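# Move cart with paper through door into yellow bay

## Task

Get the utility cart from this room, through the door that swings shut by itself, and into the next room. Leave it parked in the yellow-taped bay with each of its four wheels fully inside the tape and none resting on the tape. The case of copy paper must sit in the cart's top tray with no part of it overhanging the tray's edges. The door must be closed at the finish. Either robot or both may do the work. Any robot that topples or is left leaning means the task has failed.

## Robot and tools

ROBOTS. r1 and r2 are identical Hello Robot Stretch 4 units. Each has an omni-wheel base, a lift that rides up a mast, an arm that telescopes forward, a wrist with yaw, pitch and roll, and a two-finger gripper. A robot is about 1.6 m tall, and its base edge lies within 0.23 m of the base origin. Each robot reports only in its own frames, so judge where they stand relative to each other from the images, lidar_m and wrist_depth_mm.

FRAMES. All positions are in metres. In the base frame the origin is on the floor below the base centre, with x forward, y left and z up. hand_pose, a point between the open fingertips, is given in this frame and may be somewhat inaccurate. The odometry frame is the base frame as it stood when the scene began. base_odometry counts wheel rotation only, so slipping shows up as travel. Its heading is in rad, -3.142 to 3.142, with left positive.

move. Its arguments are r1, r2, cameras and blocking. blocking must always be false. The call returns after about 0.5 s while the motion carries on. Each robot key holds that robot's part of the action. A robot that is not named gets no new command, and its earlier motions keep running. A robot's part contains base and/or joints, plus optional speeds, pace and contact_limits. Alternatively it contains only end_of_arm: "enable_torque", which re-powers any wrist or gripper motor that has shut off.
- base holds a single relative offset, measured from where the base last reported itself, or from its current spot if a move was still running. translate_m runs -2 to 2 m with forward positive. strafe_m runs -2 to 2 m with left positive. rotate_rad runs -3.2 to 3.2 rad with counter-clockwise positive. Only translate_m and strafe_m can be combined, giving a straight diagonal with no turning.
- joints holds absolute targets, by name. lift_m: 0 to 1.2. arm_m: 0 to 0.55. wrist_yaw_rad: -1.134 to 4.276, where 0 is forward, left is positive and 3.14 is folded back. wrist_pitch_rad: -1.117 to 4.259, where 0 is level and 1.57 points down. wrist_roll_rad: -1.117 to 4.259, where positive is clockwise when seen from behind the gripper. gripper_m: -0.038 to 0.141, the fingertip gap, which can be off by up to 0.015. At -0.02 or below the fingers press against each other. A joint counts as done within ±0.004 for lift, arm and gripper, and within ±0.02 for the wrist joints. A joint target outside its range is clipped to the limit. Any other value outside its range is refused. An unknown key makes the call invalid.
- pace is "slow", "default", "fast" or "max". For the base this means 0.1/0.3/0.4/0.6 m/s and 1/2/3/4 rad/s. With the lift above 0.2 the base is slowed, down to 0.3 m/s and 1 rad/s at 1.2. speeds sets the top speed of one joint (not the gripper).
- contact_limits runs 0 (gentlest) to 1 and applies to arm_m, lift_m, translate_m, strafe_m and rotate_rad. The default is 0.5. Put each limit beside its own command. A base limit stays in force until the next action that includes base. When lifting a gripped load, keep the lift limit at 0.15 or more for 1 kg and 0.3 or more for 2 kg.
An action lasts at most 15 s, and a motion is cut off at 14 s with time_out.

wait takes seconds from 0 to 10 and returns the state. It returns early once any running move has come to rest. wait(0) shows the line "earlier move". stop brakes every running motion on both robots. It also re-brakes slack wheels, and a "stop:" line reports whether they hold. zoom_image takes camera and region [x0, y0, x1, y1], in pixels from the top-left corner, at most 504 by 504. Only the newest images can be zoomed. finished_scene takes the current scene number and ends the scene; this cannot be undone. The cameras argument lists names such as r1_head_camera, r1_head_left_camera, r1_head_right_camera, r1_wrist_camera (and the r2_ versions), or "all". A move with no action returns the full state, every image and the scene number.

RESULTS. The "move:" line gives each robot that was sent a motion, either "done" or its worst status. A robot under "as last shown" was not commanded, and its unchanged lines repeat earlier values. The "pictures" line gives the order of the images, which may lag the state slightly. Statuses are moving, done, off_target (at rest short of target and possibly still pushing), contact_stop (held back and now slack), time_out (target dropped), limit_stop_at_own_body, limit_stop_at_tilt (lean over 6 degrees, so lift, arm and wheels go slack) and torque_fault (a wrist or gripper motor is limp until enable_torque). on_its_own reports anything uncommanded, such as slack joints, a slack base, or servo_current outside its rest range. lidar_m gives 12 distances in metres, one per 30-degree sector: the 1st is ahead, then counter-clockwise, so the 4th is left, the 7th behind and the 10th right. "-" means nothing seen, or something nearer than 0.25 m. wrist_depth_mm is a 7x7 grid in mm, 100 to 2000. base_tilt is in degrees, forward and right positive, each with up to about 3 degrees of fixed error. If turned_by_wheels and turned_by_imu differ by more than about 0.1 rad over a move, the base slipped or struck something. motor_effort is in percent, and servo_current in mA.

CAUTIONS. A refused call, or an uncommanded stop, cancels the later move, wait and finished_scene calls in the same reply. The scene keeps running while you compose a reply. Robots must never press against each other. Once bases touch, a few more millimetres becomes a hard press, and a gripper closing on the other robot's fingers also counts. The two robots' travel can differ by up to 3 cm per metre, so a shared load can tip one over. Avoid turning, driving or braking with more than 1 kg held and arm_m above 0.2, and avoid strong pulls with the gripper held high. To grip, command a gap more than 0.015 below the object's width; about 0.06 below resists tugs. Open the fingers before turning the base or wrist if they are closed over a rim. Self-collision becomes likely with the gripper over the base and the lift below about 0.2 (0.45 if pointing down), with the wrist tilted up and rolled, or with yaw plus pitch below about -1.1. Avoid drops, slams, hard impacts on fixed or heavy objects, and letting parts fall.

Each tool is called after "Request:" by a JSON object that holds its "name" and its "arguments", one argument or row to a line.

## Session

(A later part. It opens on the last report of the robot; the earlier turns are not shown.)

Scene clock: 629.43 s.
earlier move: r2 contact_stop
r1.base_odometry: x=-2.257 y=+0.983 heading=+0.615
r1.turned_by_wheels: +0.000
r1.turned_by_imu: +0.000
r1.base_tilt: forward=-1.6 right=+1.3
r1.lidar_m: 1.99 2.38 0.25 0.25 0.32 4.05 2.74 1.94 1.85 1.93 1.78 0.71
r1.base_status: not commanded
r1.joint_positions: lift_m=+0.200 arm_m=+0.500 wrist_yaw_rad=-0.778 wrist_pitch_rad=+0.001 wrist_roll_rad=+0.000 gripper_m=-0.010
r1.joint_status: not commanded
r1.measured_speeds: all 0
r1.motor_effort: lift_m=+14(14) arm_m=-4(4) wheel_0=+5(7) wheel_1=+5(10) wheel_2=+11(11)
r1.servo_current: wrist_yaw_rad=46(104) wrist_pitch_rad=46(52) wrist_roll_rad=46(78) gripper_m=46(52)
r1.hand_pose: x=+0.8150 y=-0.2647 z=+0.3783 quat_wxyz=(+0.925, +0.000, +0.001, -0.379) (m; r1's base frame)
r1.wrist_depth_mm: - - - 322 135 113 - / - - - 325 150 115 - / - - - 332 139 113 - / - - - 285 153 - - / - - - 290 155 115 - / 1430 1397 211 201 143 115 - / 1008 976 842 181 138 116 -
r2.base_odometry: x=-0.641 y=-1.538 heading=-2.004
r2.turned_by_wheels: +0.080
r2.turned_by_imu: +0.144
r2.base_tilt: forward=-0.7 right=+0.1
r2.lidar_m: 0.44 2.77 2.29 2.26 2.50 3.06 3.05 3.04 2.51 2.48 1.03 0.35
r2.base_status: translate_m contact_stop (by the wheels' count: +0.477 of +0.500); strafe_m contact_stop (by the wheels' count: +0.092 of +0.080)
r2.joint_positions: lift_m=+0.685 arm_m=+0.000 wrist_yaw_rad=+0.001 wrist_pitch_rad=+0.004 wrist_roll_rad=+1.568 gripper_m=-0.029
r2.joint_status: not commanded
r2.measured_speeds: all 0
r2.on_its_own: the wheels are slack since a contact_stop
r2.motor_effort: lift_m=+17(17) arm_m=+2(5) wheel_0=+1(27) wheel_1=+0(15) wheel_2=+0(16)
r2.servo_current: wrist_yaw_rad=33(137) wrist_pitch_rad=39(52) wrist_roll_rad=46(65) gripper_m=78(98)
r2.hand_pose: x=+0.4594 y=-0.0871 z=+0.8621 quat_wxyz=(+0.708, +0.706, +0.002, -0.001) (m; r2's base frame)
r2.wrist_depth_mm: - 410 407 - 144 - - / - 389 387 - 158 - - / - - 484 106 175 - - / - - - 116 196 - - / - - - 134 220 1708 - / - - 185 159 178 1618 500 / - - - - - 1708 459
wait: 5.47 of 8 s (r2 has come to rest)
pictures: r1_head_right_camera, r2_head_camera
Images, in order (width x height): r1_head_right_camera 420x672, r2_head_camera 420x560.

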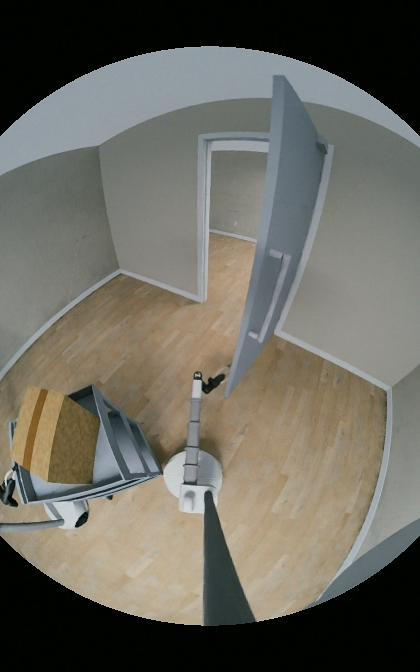

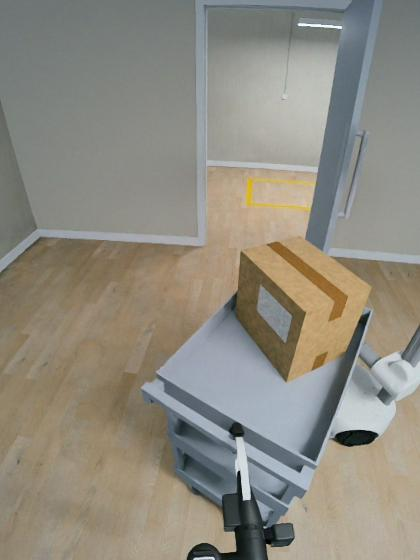

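Request:
{"name": "move", "arguments": {
  "r2": {"base":{"translate_m":-0.8},"pace":"slow"},
  "blocking": false
}}

Request:
{"name": "wait", "arguments": {
  "seconds": 10,
  "cameras": ["r2_head_camera","r2_head_left_camera","r1_head_right_camera"]
}}

Scene clock: 661.60 s.
move: r2 moving
r1: as last shown
r1.base_tilt: forward=-1.6 right=+1.2
r1.lidar_m: 2.00 2.40 0.27 0.25 0.33 4.07 2.73 1.92 1.86 1.94 1.79 0.68
r1.motor_effort: lift_m=+14(14) arm_m=-4(4) wheel_0=+5(5) wheel_1=+5(5) wheel_2=+11(11)
r1.servo_current: wrist_yaw_rad=65(78) wrist_pitch_rad=33(46) wrist_roll_rad=33(59) gripper_m=39(46)
r1.wrist_depth_mm: - - - 324 135 113 - / - - - 327 150 115 - / - - - 336 139 113 - / - - - 286 153 - - / - - - 289 154 115 - / 1430 1499 211 200 142 115 - / 1025 976 842 182 138 115 -
r2.base_odometry: x=-0.636 y=-1.527 heading=-2.005
r2.turned_by_wheels: +0.000
r2.turned_by_imu: +0.000
r2.base_tilt: forward=-0.7 right=+0.1
r2.lidar_m: 0.43 2.79 2.29 2.25 2.51 3.06 3.03 3.07 2.50 2.50 1.06 0.34
r2.base_status: translate_m moving
r2.joint_positions: lift_m=+0.685 arm_m=+0.000 wrist_yaw_rad=+0.001 wrist_pitch_rad=+0.004 wrist_roll_rad=+1.568 gripper_m=-0.029
r2.joint_status: not commanded
r2.measured_speeds: translate_m=-0.049 strafe_m=+0.000 rotate_rad=+0.003 lift_m=+0.000 arm_m=+0.000 wrist_yaw_rad=+0.000 wrist_pitch_rad=+0.000 wrist_roll_rad=+0.000
r2.motor_effort: lift_m=+17(17) arm_m=-3(4) wheel_0=-11(11) wheel_1=-9(9) wheel_2=+11(11)
r2.servo_current: wrist_yaw_rad=46(59) wrist_pitch_rad=46(46) wrist_roll_rad=52(59) gripper_m=78(85)
r2.hand_pose: x=+0.4594 y=-0.0871 z=+0.8621 quat_wxyz=(+0.708, +0.706, +0.002, -0.001) (m; r2's base frame)
r2.wrist_depth_mm: - 410 410 - 145 - - / - 392 389 - 160 - - / - - 484 108 176 - - / - - 661 120 196 - - / - - - 135 220 1708 - / - - 185 160 178 1576 500 / - - - - - 1708 459
pictures: none

Scene clock: 670.37 s.
earlier move: r2 done
r1.base_odometry: x=-2.257 y=+0.983 heading=+0.615
r1.turned_by_wheels: +0.000
r1.turned_by_imu: -0.001
r1.base_tilt: forward=-1.6 right=+1.2
r1.lidar_m: 2.00 2.38 2.88 1.29 0.95 1.30 2.70 1.95 1.85 1.90 1.79 0.69
r1.base_status: not commanded
r1.joint_positions: lift_m=+0.200 arm_m=+0.500 wrist_yaw_rad=-0.778 wrist_pitch_rad=+0.001 wrist_roll_rad=+0.000 gripper_m=-0.010
r1.joint_status: not commanded
r1.measured_speeds: all 0
r1.motor_effort: lift_m=+14(14) arm_m=-4(4) wheel_0=+5(6) wheel_1=+5(5) wheel_2=+11(11)
r1.servo_current: wrist_yaw_rad=52(85) wrist_pitch_rad=46(52) wrist_roll_rad=65(72) gripper_m=39(52)
r1.hand_pose: x=+0.8150 y=-0.2647 z=+0.3783 quat_wxyz=(+0.925, +0.000, +0.001, -0.379) (m; r1's base frame)
r1.wrist_depth_mm: - - - 324 135 113 - / - - - 327 150 114 - / - - - 334 139 113 - / - - - 285 153 - - / - - - 290 154 115 - / 1430 1464 211 200 142 115 - / 1008 946 842 182 138 116 -
r2.base_odometry: x=-0.305 y=-0.813 heading=-2.004
r2.turned_by_wheels: +0.000
r2.turned_by_imu: +0.003
r2.base_tilt: forward=-0.6 right=+0.1
r2.lidar_m: 0.34 0.33 2.40 2.36 2.64 2.28 2.27 2.51 2.37 2.35 2.64 0.47
r2.base_status: done
r2.joint_positions: lift_m=+0.685 arm_m=+0.000 wrist_yaw_rad=+0.002 wrist_pitch_rad=+0.004 wrist_roll_rad=+1.568 gripper_m=-0.029
r2.joint_status: not commanded
r2.measured_speeds: all 0
r2.motor_effort: lift_m=+17(17) arm_m=-3(4) wheel_0=-3(11) wheel_1=-4(9) wheel_2=+8(13)
r2.servo_current: wrist_yaw_rad=46(65) wrist_pitch_rad=39(52) wrist_roll_rad=52(65) gripper_m=78(85)
r2.hand_pose: x=+0.4595 y=-0.0868 z=+0.8621 quat_wxyz=(+0.708, +0.706, +0.002, -0.001) (m; r2's base frame)
r2.wrist_depth_mm: - - - 224 - 1336 1160 / - - - 212 281 287 289 / - - - 201 264 1708 1182 / - - - 189 250 1661 - / - - 544 183 239 831 - / - 455 186 172 177 - - / - - 466 - 220 - -
wait: 8.77 of 10 s (r2 has come to rest)
pictures: r1_head_right_camera, r2_head_camera, r2_head_left_camera
Images, in order (width x height): r1_head_right_camera 420x672, r2_head_camera 420x560, r2_head_left_camera 420x672.

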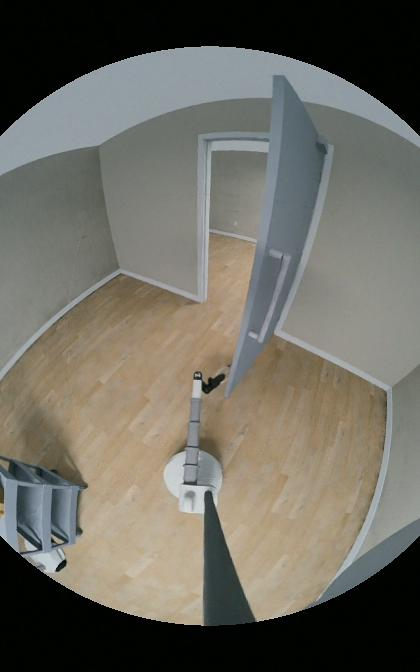

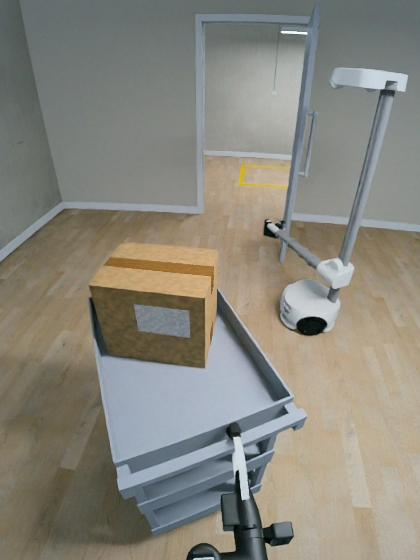

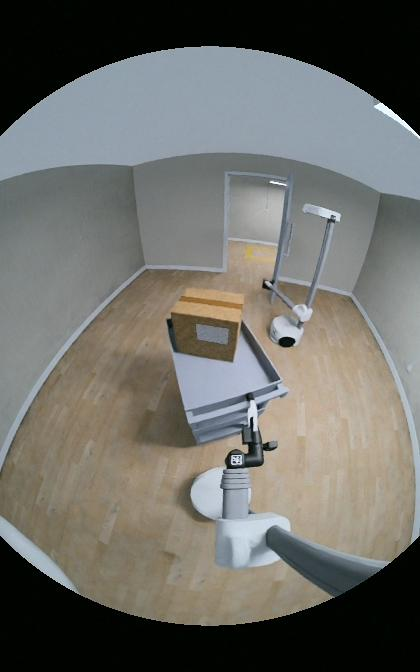

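Request:
{"name": "move", "arguments": {
  "r2": {"base":{"rotate_rad":-0.14},"pace":"slow"},
  "blocking": false
}}

Request:
{"name": "wait", "arguments": {
  "seconds": 2
}}

Request:
{"name": "move", "arguments": {
  "r2": {"base":{"translate_m":-0.03,"strafe_m":0.5},"pace":"slow"},
  "blocking": false
}}

Request:
{"name": "wait", "arguments": {
  "seconds": 7,
  "cameras": ["r2_head_camera"]
}}

Scene clock: 694.60 s.
move: r2 moving
r1: as last shown
r1.turned_by_imu: +0.000
r1.base_tilt: forward=-1.6 right=+1.3
r1.lidar_m: 2.01 2.40 2.87 2.99 0.98 1.28 2.75 1.95 1.85 1.90 1.81 0.71
r1.servo_current: wrist_yaw_rad=52(65) wrist_pitch_rad=39(46) wrist_roll_rad=59(59) gripper_m=52(52)
r1.wrist_depth_mm: - - - 320 135 113 - / - - - 330 150 115 - / - - - 336 139 113 - / - - - 283 153 - - / - - - 289 154 115 - / 1464 1430 211 200 142 114 - / 1025 946 842 181 138 116 -
r2.base_odometry: x=-0.305 y=-0.813 heading=-2.112
r2.turned_by_wheels: -0.108
r2.turned_by_imu: -0.104
r2.base_tilt: forward=-0.7 right=+0.0
r2.lidar_m: 0.31 0.31 2.45 2.38 2.53 2.32 2.24 2.38 2.43 2.35 2.51 0.45
r2.base_status: rotate_rad moving
r2.joint_positions: lift_m=+0.685 arm_m=+0.000 wrist_yaw_rad=+0.013 wrist_pitch_rad=+0.004 wrist_roll_rad=+1.568 gripper_m=-0.029
r2.joint_status: not commanded
r2.measured_speeds: translate_m=-0.003 strafe_m=+0.000 rotate_rad=-0.267 lift_m=+0.000 arm_m=+0.000 wrist_yaw_rad=+0.000 wrist_pitch_rad=+0.000 wrist_roll_rad=+0.000
r2.motor_effort: lift_m=+17(17) arm_m=-3(4) wheel_0=+11(15) wheel_1=+5(8) wheel_2=+15(16)
r2.servo_current: wrist_yaw_rad=85(85) wrist_pitch_rad=46(52) wrist_roll_rad=52(59) gripper_m=72(78)
r2.hand_pose: x=+0.4604 y=-0.0836 z=+0.8621 quat_wxyz=(+0.708, +0.706, +0.006, +0.003) (m; r2's base frame)
r2.wrist_depth_mm: - - - 246 - 1366 1160 / - - - 250 301 1366 1118 / - - - 216 285 1499 430 / - - - 200 260 1661 517 / - - - 187 244 768 - / - - 187 173 178 - - / - - 439 - 217 122 -
pictures: none

Scene clock: 695.23 s.
earlier move: r2 done
r1.base_odometry: x=-2.257 y=+0.983 heading=+0.615
r1.turned_by_wheels: +0.000
r1.turned_by_imu: +0.000
r1.base_tilt: forward=-1.6 right=+1.2
r1.lidar_m: 2.00 2.37 2.88 2.98 1.01 1.23 2.69 1.93 1.83 1.93 1.81 0.70
r1.base_status: not commanded
r1.joint_positions: lift_m=+0.200 arm_m=+0.500 wrist_yaw_rad=-0.778 wrist_pitch_rad=+0.001 wrist_roll_rad=+0.000 gripper_m=-0.010
r1.joint_status: not commanded
r1.measured_speeds: all 0
r1.motor_effort: lift_m=+14(14) arm_m=-4(4) wheel_0=+5(6) wheel_1=+5(5) wheel_2=+11(11)
r1.servo_current: wrist_yaw_rad=52(78) wrist_pitch_rad=46(46) wrist_roll_rad=46(59) gripper_m=46(52)
r1.hand_pose: x=+0.8150 y=-0.2647 z=+0.3783 quat_wxyz=(+0.925, +0.000, +0.001, -0.379) (m; r1's base frame)
r1.wrist_depth_mm: - - - 322 135 113 - / - - - 327 150 114 - / - - - 334 140 113 - / - - - 285 153 - - / - - - 287 154 115 - / 1430 1397 210 200 142 115 - / 1025 946 854 181 138 115 -
r2.base_odometry: x=-0.305 y=-0.813 heading=-2.144
r2.turned_by_wheels: -0.032
r2.turned_by_imu: -0.031
r2.base_tilt: forward=-0.7 right=+0.1
r2.lidar_m: 0.27 0.27 2.48 2.37 2.50 2.32 2.25 2.37 2.42 2.36 2.49 0.49
r2.base_status: done
r2.joint_positions: lift_m=+0.685 arm_m=+0.000 wrist_yaw_rad=-0.007 wrist_pitch_rad=+0.004 wrist_roll_rad=+1.568 gripper_m=-0.029
r2.joint_status: not commanded
r2.measured_speeds: translate_m=+0.000 strafe_m=+0.000 rotate_rad=+0.000 lift_m=+0.000 arm_m=+0.000 wrist_yaw_rad=+0.001 wrist_pitch_rad=+0.000 wrist_roll_rad=+0.000
r2.motor_effort: lift_m=+17(17) arm_m=-4(4) wheel_0=+1(15) wheel_1=+5(8) wheel_2=+1(16)
r2.servo_current: wrist_yaw_rad=65(85) wrist_pitch_rad=39(52) wrist_roll_rad=46(59) gripper_m=72(85)
r2.hand_pose: x=+0.4587 y=-0.0893 z=+0.8621 quat_wxyz=(+0.708, +0.706, -0.001, -0.004) (m; r2's base frame)
r2.wrist_depth_mm: - - - - - 1537 1138 / - - - 273 - 1430 1160 / - - - 237 322 334 334 / - - - 210 274 1756 1205 / - - - 189 248 1756 - / - - 184 168 178 - - / - 413 415 - 210 123 -
wait: 0.63 of 2 s (r2 has come to rest)
pictures: none

Scene clock: 695.73 s.
move: r2 moving
r1: as last shown
r1.base_tilt: forward=-1.6 right=+1.3
r1.lidar_m: 1.97 2.37 2.88 2.97 1.01 1.26 2.72 1.95 1.84 1.95 1.80 0.69
r1.servo_current: wrist_yaw_rad=65(78) wrist_pitch_rad=39(46) wrist_roll_rad=52(59) gripper_m=39(46)
r1.wrist_depth_mm: - - - 322 135 113 - / - - - 327 150 115 - / - - - 336 139 113 - / - - - 286 153 - - / - - - 289 155 115 - / 1430 1430 211 200 142 114 - / 1008 976 854 182 138 116 -
r2.base_odometry: x=-0.293 y=-0.820 heading=-2.144
r2.turned_by_wheels: +0.000
r2.turned_by_imu: +0.000
r2.base_tilt: forward=-0.7 right=+0.1
r2.lidar_m: 0.26 0.27 2.46 2.33 2.49 2.35 2.26 2.38 2.42 2.37 2.50 0.47
r2.base_status: translate_m moving; strafe_m moving
r2.joint_positions: lift_m=+0.685 arm_m=+0.000 wrist_yaw_rad=-0.005 wrist_pitch_rad=+0.004 wrist_roll_rad=+1.568 gripper_m=-0.029
r2.joint_status: not commanded
r2.measured_speeds: translate_m=-0.003 strafe_m=+0.053 rotate_rad=-0.001 lift_m=+0.000 arm_m=+0.000 wrist_yaw_rad=+0.000 wrist_pitch_rad=+0.000 wrist_roll_rad=+0.000
r2.motor_effort: lift_m=+17(17) arm_m=-4(4) wheel_0=-12(12) wheel_1=+8(10) wheel_2=+5(5)
r2.servo_current: wrist_yaw_rad=46(65) wrist_pitch_rad=39(46) wrist_roll_rad=46(52) gripper_m=78(78)
r2.hand_pose: x=+0.4588 y=-0.0889 z=+0.8621 quat_wxyz=(+0.708, +0.706, +0.000, -0.003) (m; r2's base frame)
r2.wrist_depth_mm: - - - - - 1576 1182 / - - - 270 - 1397 1182 / - - - 229 322 332 330 / - - - 208 272 1708 1182 / - - - 188 247 1661 - / - - 185 167 179 732 - / - 413 415 - 209 123 -
pictures: none

Scene clock: 701.43 s.
earlier move: r2 done
r1.base_odometry: x=-2.257 y=+0.983 heading=+0.615
r1.turned_by_wheels: +0.000
r1.turned_by_imu: +0.000
r1.base_tilt: forward=-1.6 right=+1.3
r1.lidar_m: 1.99 2.41 2.88 1.21 1.28 4.04 2.72 1.95 1.85 1.92 1.77 0.70
r1.base_status: not commanded
r1.joint_positions: lift_m=+0.200 arm_m=+0.500 wrist_yaw_rad=-0.778 wrist_pitch_rad=+0.001 wrist_roll_rad=+0.000 gripper_m=-0.010
r1.joint_status: not commanded
r1.measured_speeds: all 0
r1.motor_effort: lift_m=+14(14) arm_m=-3(4) wheel_0=+5(6) wheel_1=+5(5) wheel_2=+11(11)
r1.servo_current: wrist_yaw_rad=39(85) wrist_pitch_rad=39(52) wrist_roll_rad=46(65) gripper_m=39(52)
r1.hand_pose: x=+0.8150 y=-0.2647 z=+0.3783 quat_wxyz=(+0.925, +0.000, +0.001, -0.379) (m; r1's base frame)
r1.wrist_depth_mm: - - - 322 135 113 - / - - - 327 150 115 - / - - - 334 139 113 - / - - - 286 154 - - / - - - 290 155 115 - / 1499 1430 211 200 143 115 - / 1025 976 842 181 138 115 -
r2.base_odometry: x=+0.131 y=-1.058 heading=-2.144
r2.turned_by_wheels: +0.000
r2.turned_by_imu: -0.001
r2.base_tilt: forward=-0.7 right=+0.1
r2.lidar_m: 0.32 0.34 1.96 1.89 1.98 2.30 2.23 2.33 2.95 2.81 3.01 0.47
r2.base_status: done
r2.joint_positions: lift_m=+0.685 arm_m=+0.000 wrist_yaw_rad=-0.008 wrist_pitch_rad=+0.004 wrist_roll_rad=+1.568 gripper_m=-0.029
r2.joint_status: not commanded
r2.measured_speeds: all 0
r2.motor_effort: lift_m=+17(17) arm_m=-3(4) wheel_0=-5(16) wheel_1=+5(10) wheel_2=+3(5)
r2.servo_current: wrist_yaw_rad=59(65) wrist_pitch_rad=39(52) wrist_roll_rad=52(59) gripper_m=78(85)
r2.hand_pose: x=+0.4586 y=-0.0897 z=+0.8621 quat_wxyz=(+0.708, +0.706, -0.001, -0.004) (m; r2's base frame)
r2.wrist_depth_mm: - - - 224 - 1537 1182 / - - - 213 281 289 290 / - - - 202 264 1708 1182 / - - - 189 250 1661 - / - - 569 182 238 831 - / - 459 185 172 177 - - / - - 466 - 220 - -
wait: 5.70 of 7 s (r2 has come to rest)
pictures: r2_head_camera
Images, in order (width x height): r2_head_camera 420x560.

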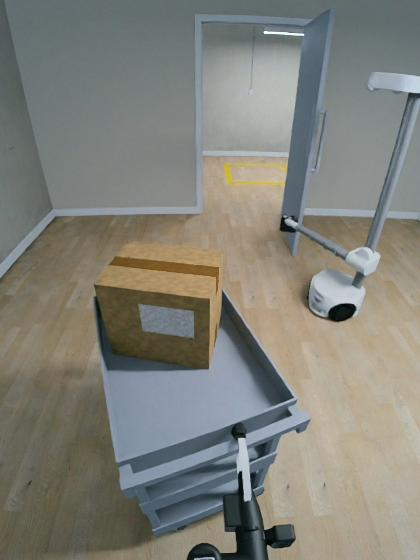

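Request:
{"name": "move", "arguments": {
  "r2": {"base":{"translate_m":-0.4},"pace":"slow"},
  "blocking": false
}}

Request:
{"name": "wait", "arguments": {
  "seconds": 6,
  "cameras": ["r2_head_camera"]
}}

Request:
{"name": "move", "arguments": {
  "r2": {"base":{"translate_m":0.2,"strafe_m":0.3},"pace":"slow"},
  "blocking": false
}}

Request:
{"name": "wait", "arguments": {
  "seconds": 6,
  "cameras": ["r2_head_camera"]
}}

Scene clock: 734.33 s.
move: r2 moving
r1: as last shown
r1.lidar_m: 1.97 2.38 2.88 1.21 1.26 4.06 2.69 1.93 1.85 1.93 1.80 0.71
r1.servo_current: wrist_yaw_rad=59(72) wrist_pitch_rad=39(52) wrist_roll_rad=39(59) gripper_m=46(46)
r1.wrist_depth_mm: - - - 324 135 114 - / - - - 329 150 114 - / - - - 334 139 113 - / - - - 286 153 - - / - - - 289 154 115 - / 1430 1430 211 200 142 115 - / 1008 976 842 181 138 115 -
r2.base_odometry: x=+0.138 y=-1.048 heading=-2.143
r2.turned_by_wheels: +0.000
r2.turned_by_imu: +0.001
r2.base_tilt: forward=-0.7 right=+0.1
r2.lidar_m: 0.35 0.34 1.96 1.87 1.96 2.28 2.19 2.31 2.95 2.84 2.98 0.46
r2.base_status: translate_m moving
r2.joint_positions: lift_m=+0.685 arm_m=+0.000 wrist_yaw_rad=+0.000 wrist_pitch_rad=+0.004 wrist_roll_rad=+1.568 gripper_m=-0.029
r2.joint_status: not commanded
r2.measured_speeds: translate_m=-0.048 strafe_m=+0.001 rotate_rad=+0.002 lift_m=+0.000 arm_m=+0.000 wrist_yaw_rad=+0.033 wrist_pitch_rad=+0.000 wrist_roll_rad=+0.000
r2.motor_effort: lift_m=+17(17) arm_m=-3(4) wheel_0=-6(9) wheel_1=-7(7) wheel_2=+13(13)
r2.servo_current: wrist_yaw_rad=52(72) wrist_pitch_rad=39(46) wrist_roll_rad=52(59) gripper_m=72(78)
r2.hand_pose: x=+0.4593 y=-0.0875 z=+0.8621 quat_wxyz=(+0.708, +0.706, +0.001, -0.001) (m; r2's base frame)
r2.wrist_depth_mm: - - - 218 - 1576 1160 / - - - 207 273 282 282 / - - - 196 259 1708 1205 / - - - 187 248 1708 - / - - 530 181 239 831 - / - 466 183 173 176 - - / - - 473 - 221 - -
pictures: none

Scene clock: 739.10 s.
earlier move: r2 done
r1.base_odometry: x=-2.257 y=+0.983 heading=+0.615
r1.turned_by_wheels: +0.000
r1.turned_by_imu: +0.000
r1.base_tilt: forward=-1.5 right=+1.3
r1.lidar_m: 1.99 2.39 2.88 1.89 1.52 4.05 2.74 1.93 1.86 1.92 1.81 0.70
r1.base_status: not commanded
r1.joint_positions: lift_m=+0.200 arm_m=+0.500 wrist_yaw_rad=-0.778 wrist_pitch_rad=+0.001 wrist_roll_rad=+0.000 gripper_m=-0.010
r1.joint_status: not commanded
r1.measured_speeds: all 0
r1.motor_effort: lift_m=+14(14) arm_m=-4(4) wheel_0=+5(6) wheel_1=+5(5) wheel_2=+11(11)
r1.servo_current: wrist_yaw_rad=46(72) wrist_pitch_rad=46(52) wrist_roll_rad=59(65) gripper_m=46(52)
r1.hand_pose: x=+0.8150 y=-0.2647 z=+0.3783 quat_wxyz=(+0.925, +0.000, +0.001, -0.379) (m; r1's base frame)
r1.wrist_depth_mm: - - - 324 135 113 - / - - - 329 150 115 - / - - - 336 139 113 - / - - - 285 153 - - / - - - 287 154 115 - / 1464 1430 211 200 142 115 - / 1042 960 854 182 138 115 -
r2.base_odometry: x=+0.348 y=-0.722 heading=-2.143
r2.turned_by_wheels: +0.000
r2.turned_by_imu: +0.002
r2.base_tilt: forward=-0.7 right=+0.1
r2.lidar_m: 0.34 0.35 1.93 1.88 2.01 1.90 1.81 1.88 2.69 2.82 2.95 0.46
r2.base_status: done
r2.joint_positions: lift_m=+0.685 arm_m=+0.000 wrist_yaw_rad=+0.004 wrist_pitch_rad=+0.004 wrist_roll_rad=+1.568 gripper_m=-0.029
r2.joint_status: not commanded
r2.measured_speeds: all 0
r2.motor_effort: lift_m=+17(17) arm_m=-4(4) wheel_0=+0(9) wheel_1=-4(9) wheel_2=+9(16)
r2.servo_current: wrist_yaw_rad=46(72) wrist_pitch_rad=46(52) wrist_roll_rad=52(59) gripper_m=85(85)
r2.hand_pose: x=+0.4597 y=-0.0862 z=+0.8621 quat_wxyz=(+0.708, +0.706, +0.003, +0.000) (m; r2's base frame)
r2.wrist_depth_mm: - - - 220 1921 1661 1160 / - - - 211 278 286 289 / - - - 200 262 1708 1182 / - - - 189 250 1756 - / - - 549 182 239 831 - / - 455 186 173 178 - - / - - 469 - 220 - -
wait: 4.77 of 6 s (r2 has come to rest)
pictures: r2_head_camera
Images, in order (width x height): r2_head_camera 420x560.

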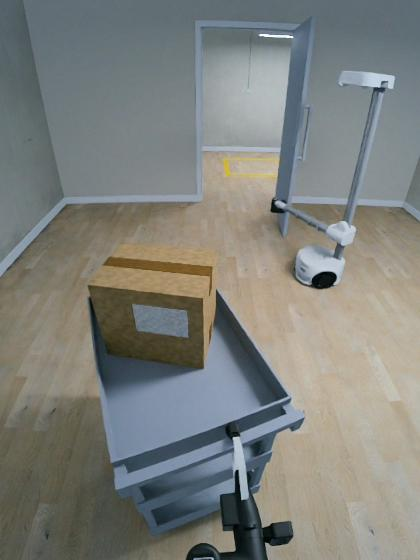

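Scene clock: 739.60 s.
move: r2 moving
r1: as last shown
r1.base_tilt: forward=-1.6 right=+1.3
r1.lidar_m: 2.01 2.41 2.88 1.88 1.48 4.06 2.74 1.94 1.86 1.93 1.79 0.72
r1.motor_effort: lift_m=+14(14) arm_m=-4(4) wheel_0=+5(5) wheel_1=+5(5) wheel_2=+11(11)
r1.servo_current: wrist_yaw_rad=52(72) wrist_pitch_rad=39(52) wrist_roll_rad=46(59) gripper_m=39(46)
r1.wrist_depth_mm: - - - 320 135 113 - / - - - 327 150 115 - / - - - 334 139 113 - / - - - 285 153 - - / - - - 290 155 115 - / 1464 1430 210 200 143 115 - / 1025 960 854 181 138 116 -
r2.base_odometry: x=+0.353 y=-0.733 heading=-2.144
r2.turned_by_wheels: -0.001
r2.turned_by_imu: -0.001
r2.base_tilt: forward=-0.6 right=+0.1
r2.lidar_m: 0.33 0.32 1.93 1.86 2.00 1.87 1.83 1.92 2.71 2.83 2.98 0.47
r2.base_status: translate_m moving; strafe_m moving
r2.joint_positions: lift_m=+0.685 arm_m=+0.000 wrist_yaw_rad=+0.002 wrist_pitch_rad=+0.004 wrist_roll_rad=+1.568 gripper_m=-0.029
r2.joint_status: not commanded
r2.measured_speeds: translate_m=+0.027 strafe_m=+0.040 rotate_rad=-0.002 lift_m=+0.000 arm_m=+0.000 wrist_yaw_rad=-0.020 wrist_pitch_rad=+0.000 wrist_roll_rad=+0.000
r2.motor_effort: lift_m=+17(17) arm_m=-4(4) wheel_0=-4(7) wheel_1=+8(9) wheel_2=-8(10)
r2.servo_current: wrist_yaw_rad=39(59) wrist_pitch_rad=39(46) wrist_roll_rad=52(52) gripper_m=85(85)
r2.hand_pose: x=+0.4595 y=-0.0868 z=+0.8621 quat_wxyz=(+0.708, +0.706, +0.002, -0.001) (m; r2's base frame)
r2.wrist_depth_mm: - - - 223 1808 1661 1160 / - - - 213 282 289 291 / - - - 202 265 1708 1182 / - - - 190 251 1708 - / - - 569 182 239 831 - / - 455 184 173 176 - - / - - 462 - 219 - -
pictures: none

Scene clock: 744.00 s.
earlier move: r2 done
r1.base_odometry: x=-2.257 y=+0.983 heading=+0.615
r1.turned_by_wheels: +0.000
r1.turned_by_imu: +0.000
r1.base_tilt: forward=-1.6 right=+1.3
r1.lidar_m: 1.99 2.42 2.87 1.49 1.54 4.05 2.74 1.93 1.84 1.93 1.78 0.72
r1.base_status: not commanded
r1.joint_positions: lift_m=+0.200 arm_m=+0.500 wrist_yaw_rad=-0.778 wrist_pitch_rad=+0.001 wrist_roll_rad=+0.000 gripper_m=-0.010
r1.joint_status: not commanded
r1.measured_speeds: all 0
r1.motor_effort: lift_m=+14(14) arm_m=-3(4) wheel_0=+4(6) wheel_1=+5(5) wheel_2=+11(11)
r1.servo_current: wrist_yaw_rad=39(85) wrist_pitch_rad=39(52) wrist_roll_rad=59(65) gripper_m=39(52)
r1.hand_pose: x=+0.8150 y=-0.2647 z=+0.3783 quat_wxyz=(+0.925, +0.000, +0.001, -0.379) (m; r1's base frame)
r1.wrist_depth_mm: - - - 322 135 113 - / - - - 329 150 115 - / - - - 334 140 113 - / - - - 286 153 - - / - - - 289 154 114 - / 1430 1397 211 201 142 114 - / 1025 976 842 181 138 115 -
r2.base_odometry: x=+0.491 y=-1.053 heading=-2.144
r2.turned_by_wheels: +0.000
r2.turned_by_imu: +0.001
r2.base_tilt: forward=-0.7 right=+0.1
r2.lidar_m: 0.38 0.38 1.67 1.55 1.69 2.08 1.99 2.10 2.95 3.13 3.28 0.43
r2.base_status: done
r2.joint_positions: lift_m=+0.685 arm_m=+0.000 wrist_yaw_rad=-0.007 wrist_pitch_rad=+0.004 wrist_roll_rad=+1.568 gripper_m=-0.029
r2.joint_status: not commanded
r2.measured_speeds: all 0
r2.motor_effort: lift_m=+17(17) arm_m=-4(4) wheel_0=-4(12) wheel_1=+5(10) wheel_2=-9(14)
r2.servo_current: wrist_yaw_rad=52(72) wrist_pitch_rad=39(52) wrist_roll_rad=39(59) gripper_m=78(85)
r2.hand_pose: x=+0.4587 y=-0.0895 z=+0.8621 quat_wxyz=(+0.708, +0.706, -0.001, -0.004) (m; r2's base frame)
r2.wrist_depth_mm: - - - 188 250 1430 1098 / - - - 185 247 273 274 / - - - 181 242 1661 - / - - 585 179 239 842 - / - - 462 177 236 - - / - - 185 173 178 - - / - - 521 - 229 - -
wait: 4.40 of 6 s (r2 has come to rest)
pictures: r2_head_camera
Images, in order (width x height): r2_head_camera 420x560.

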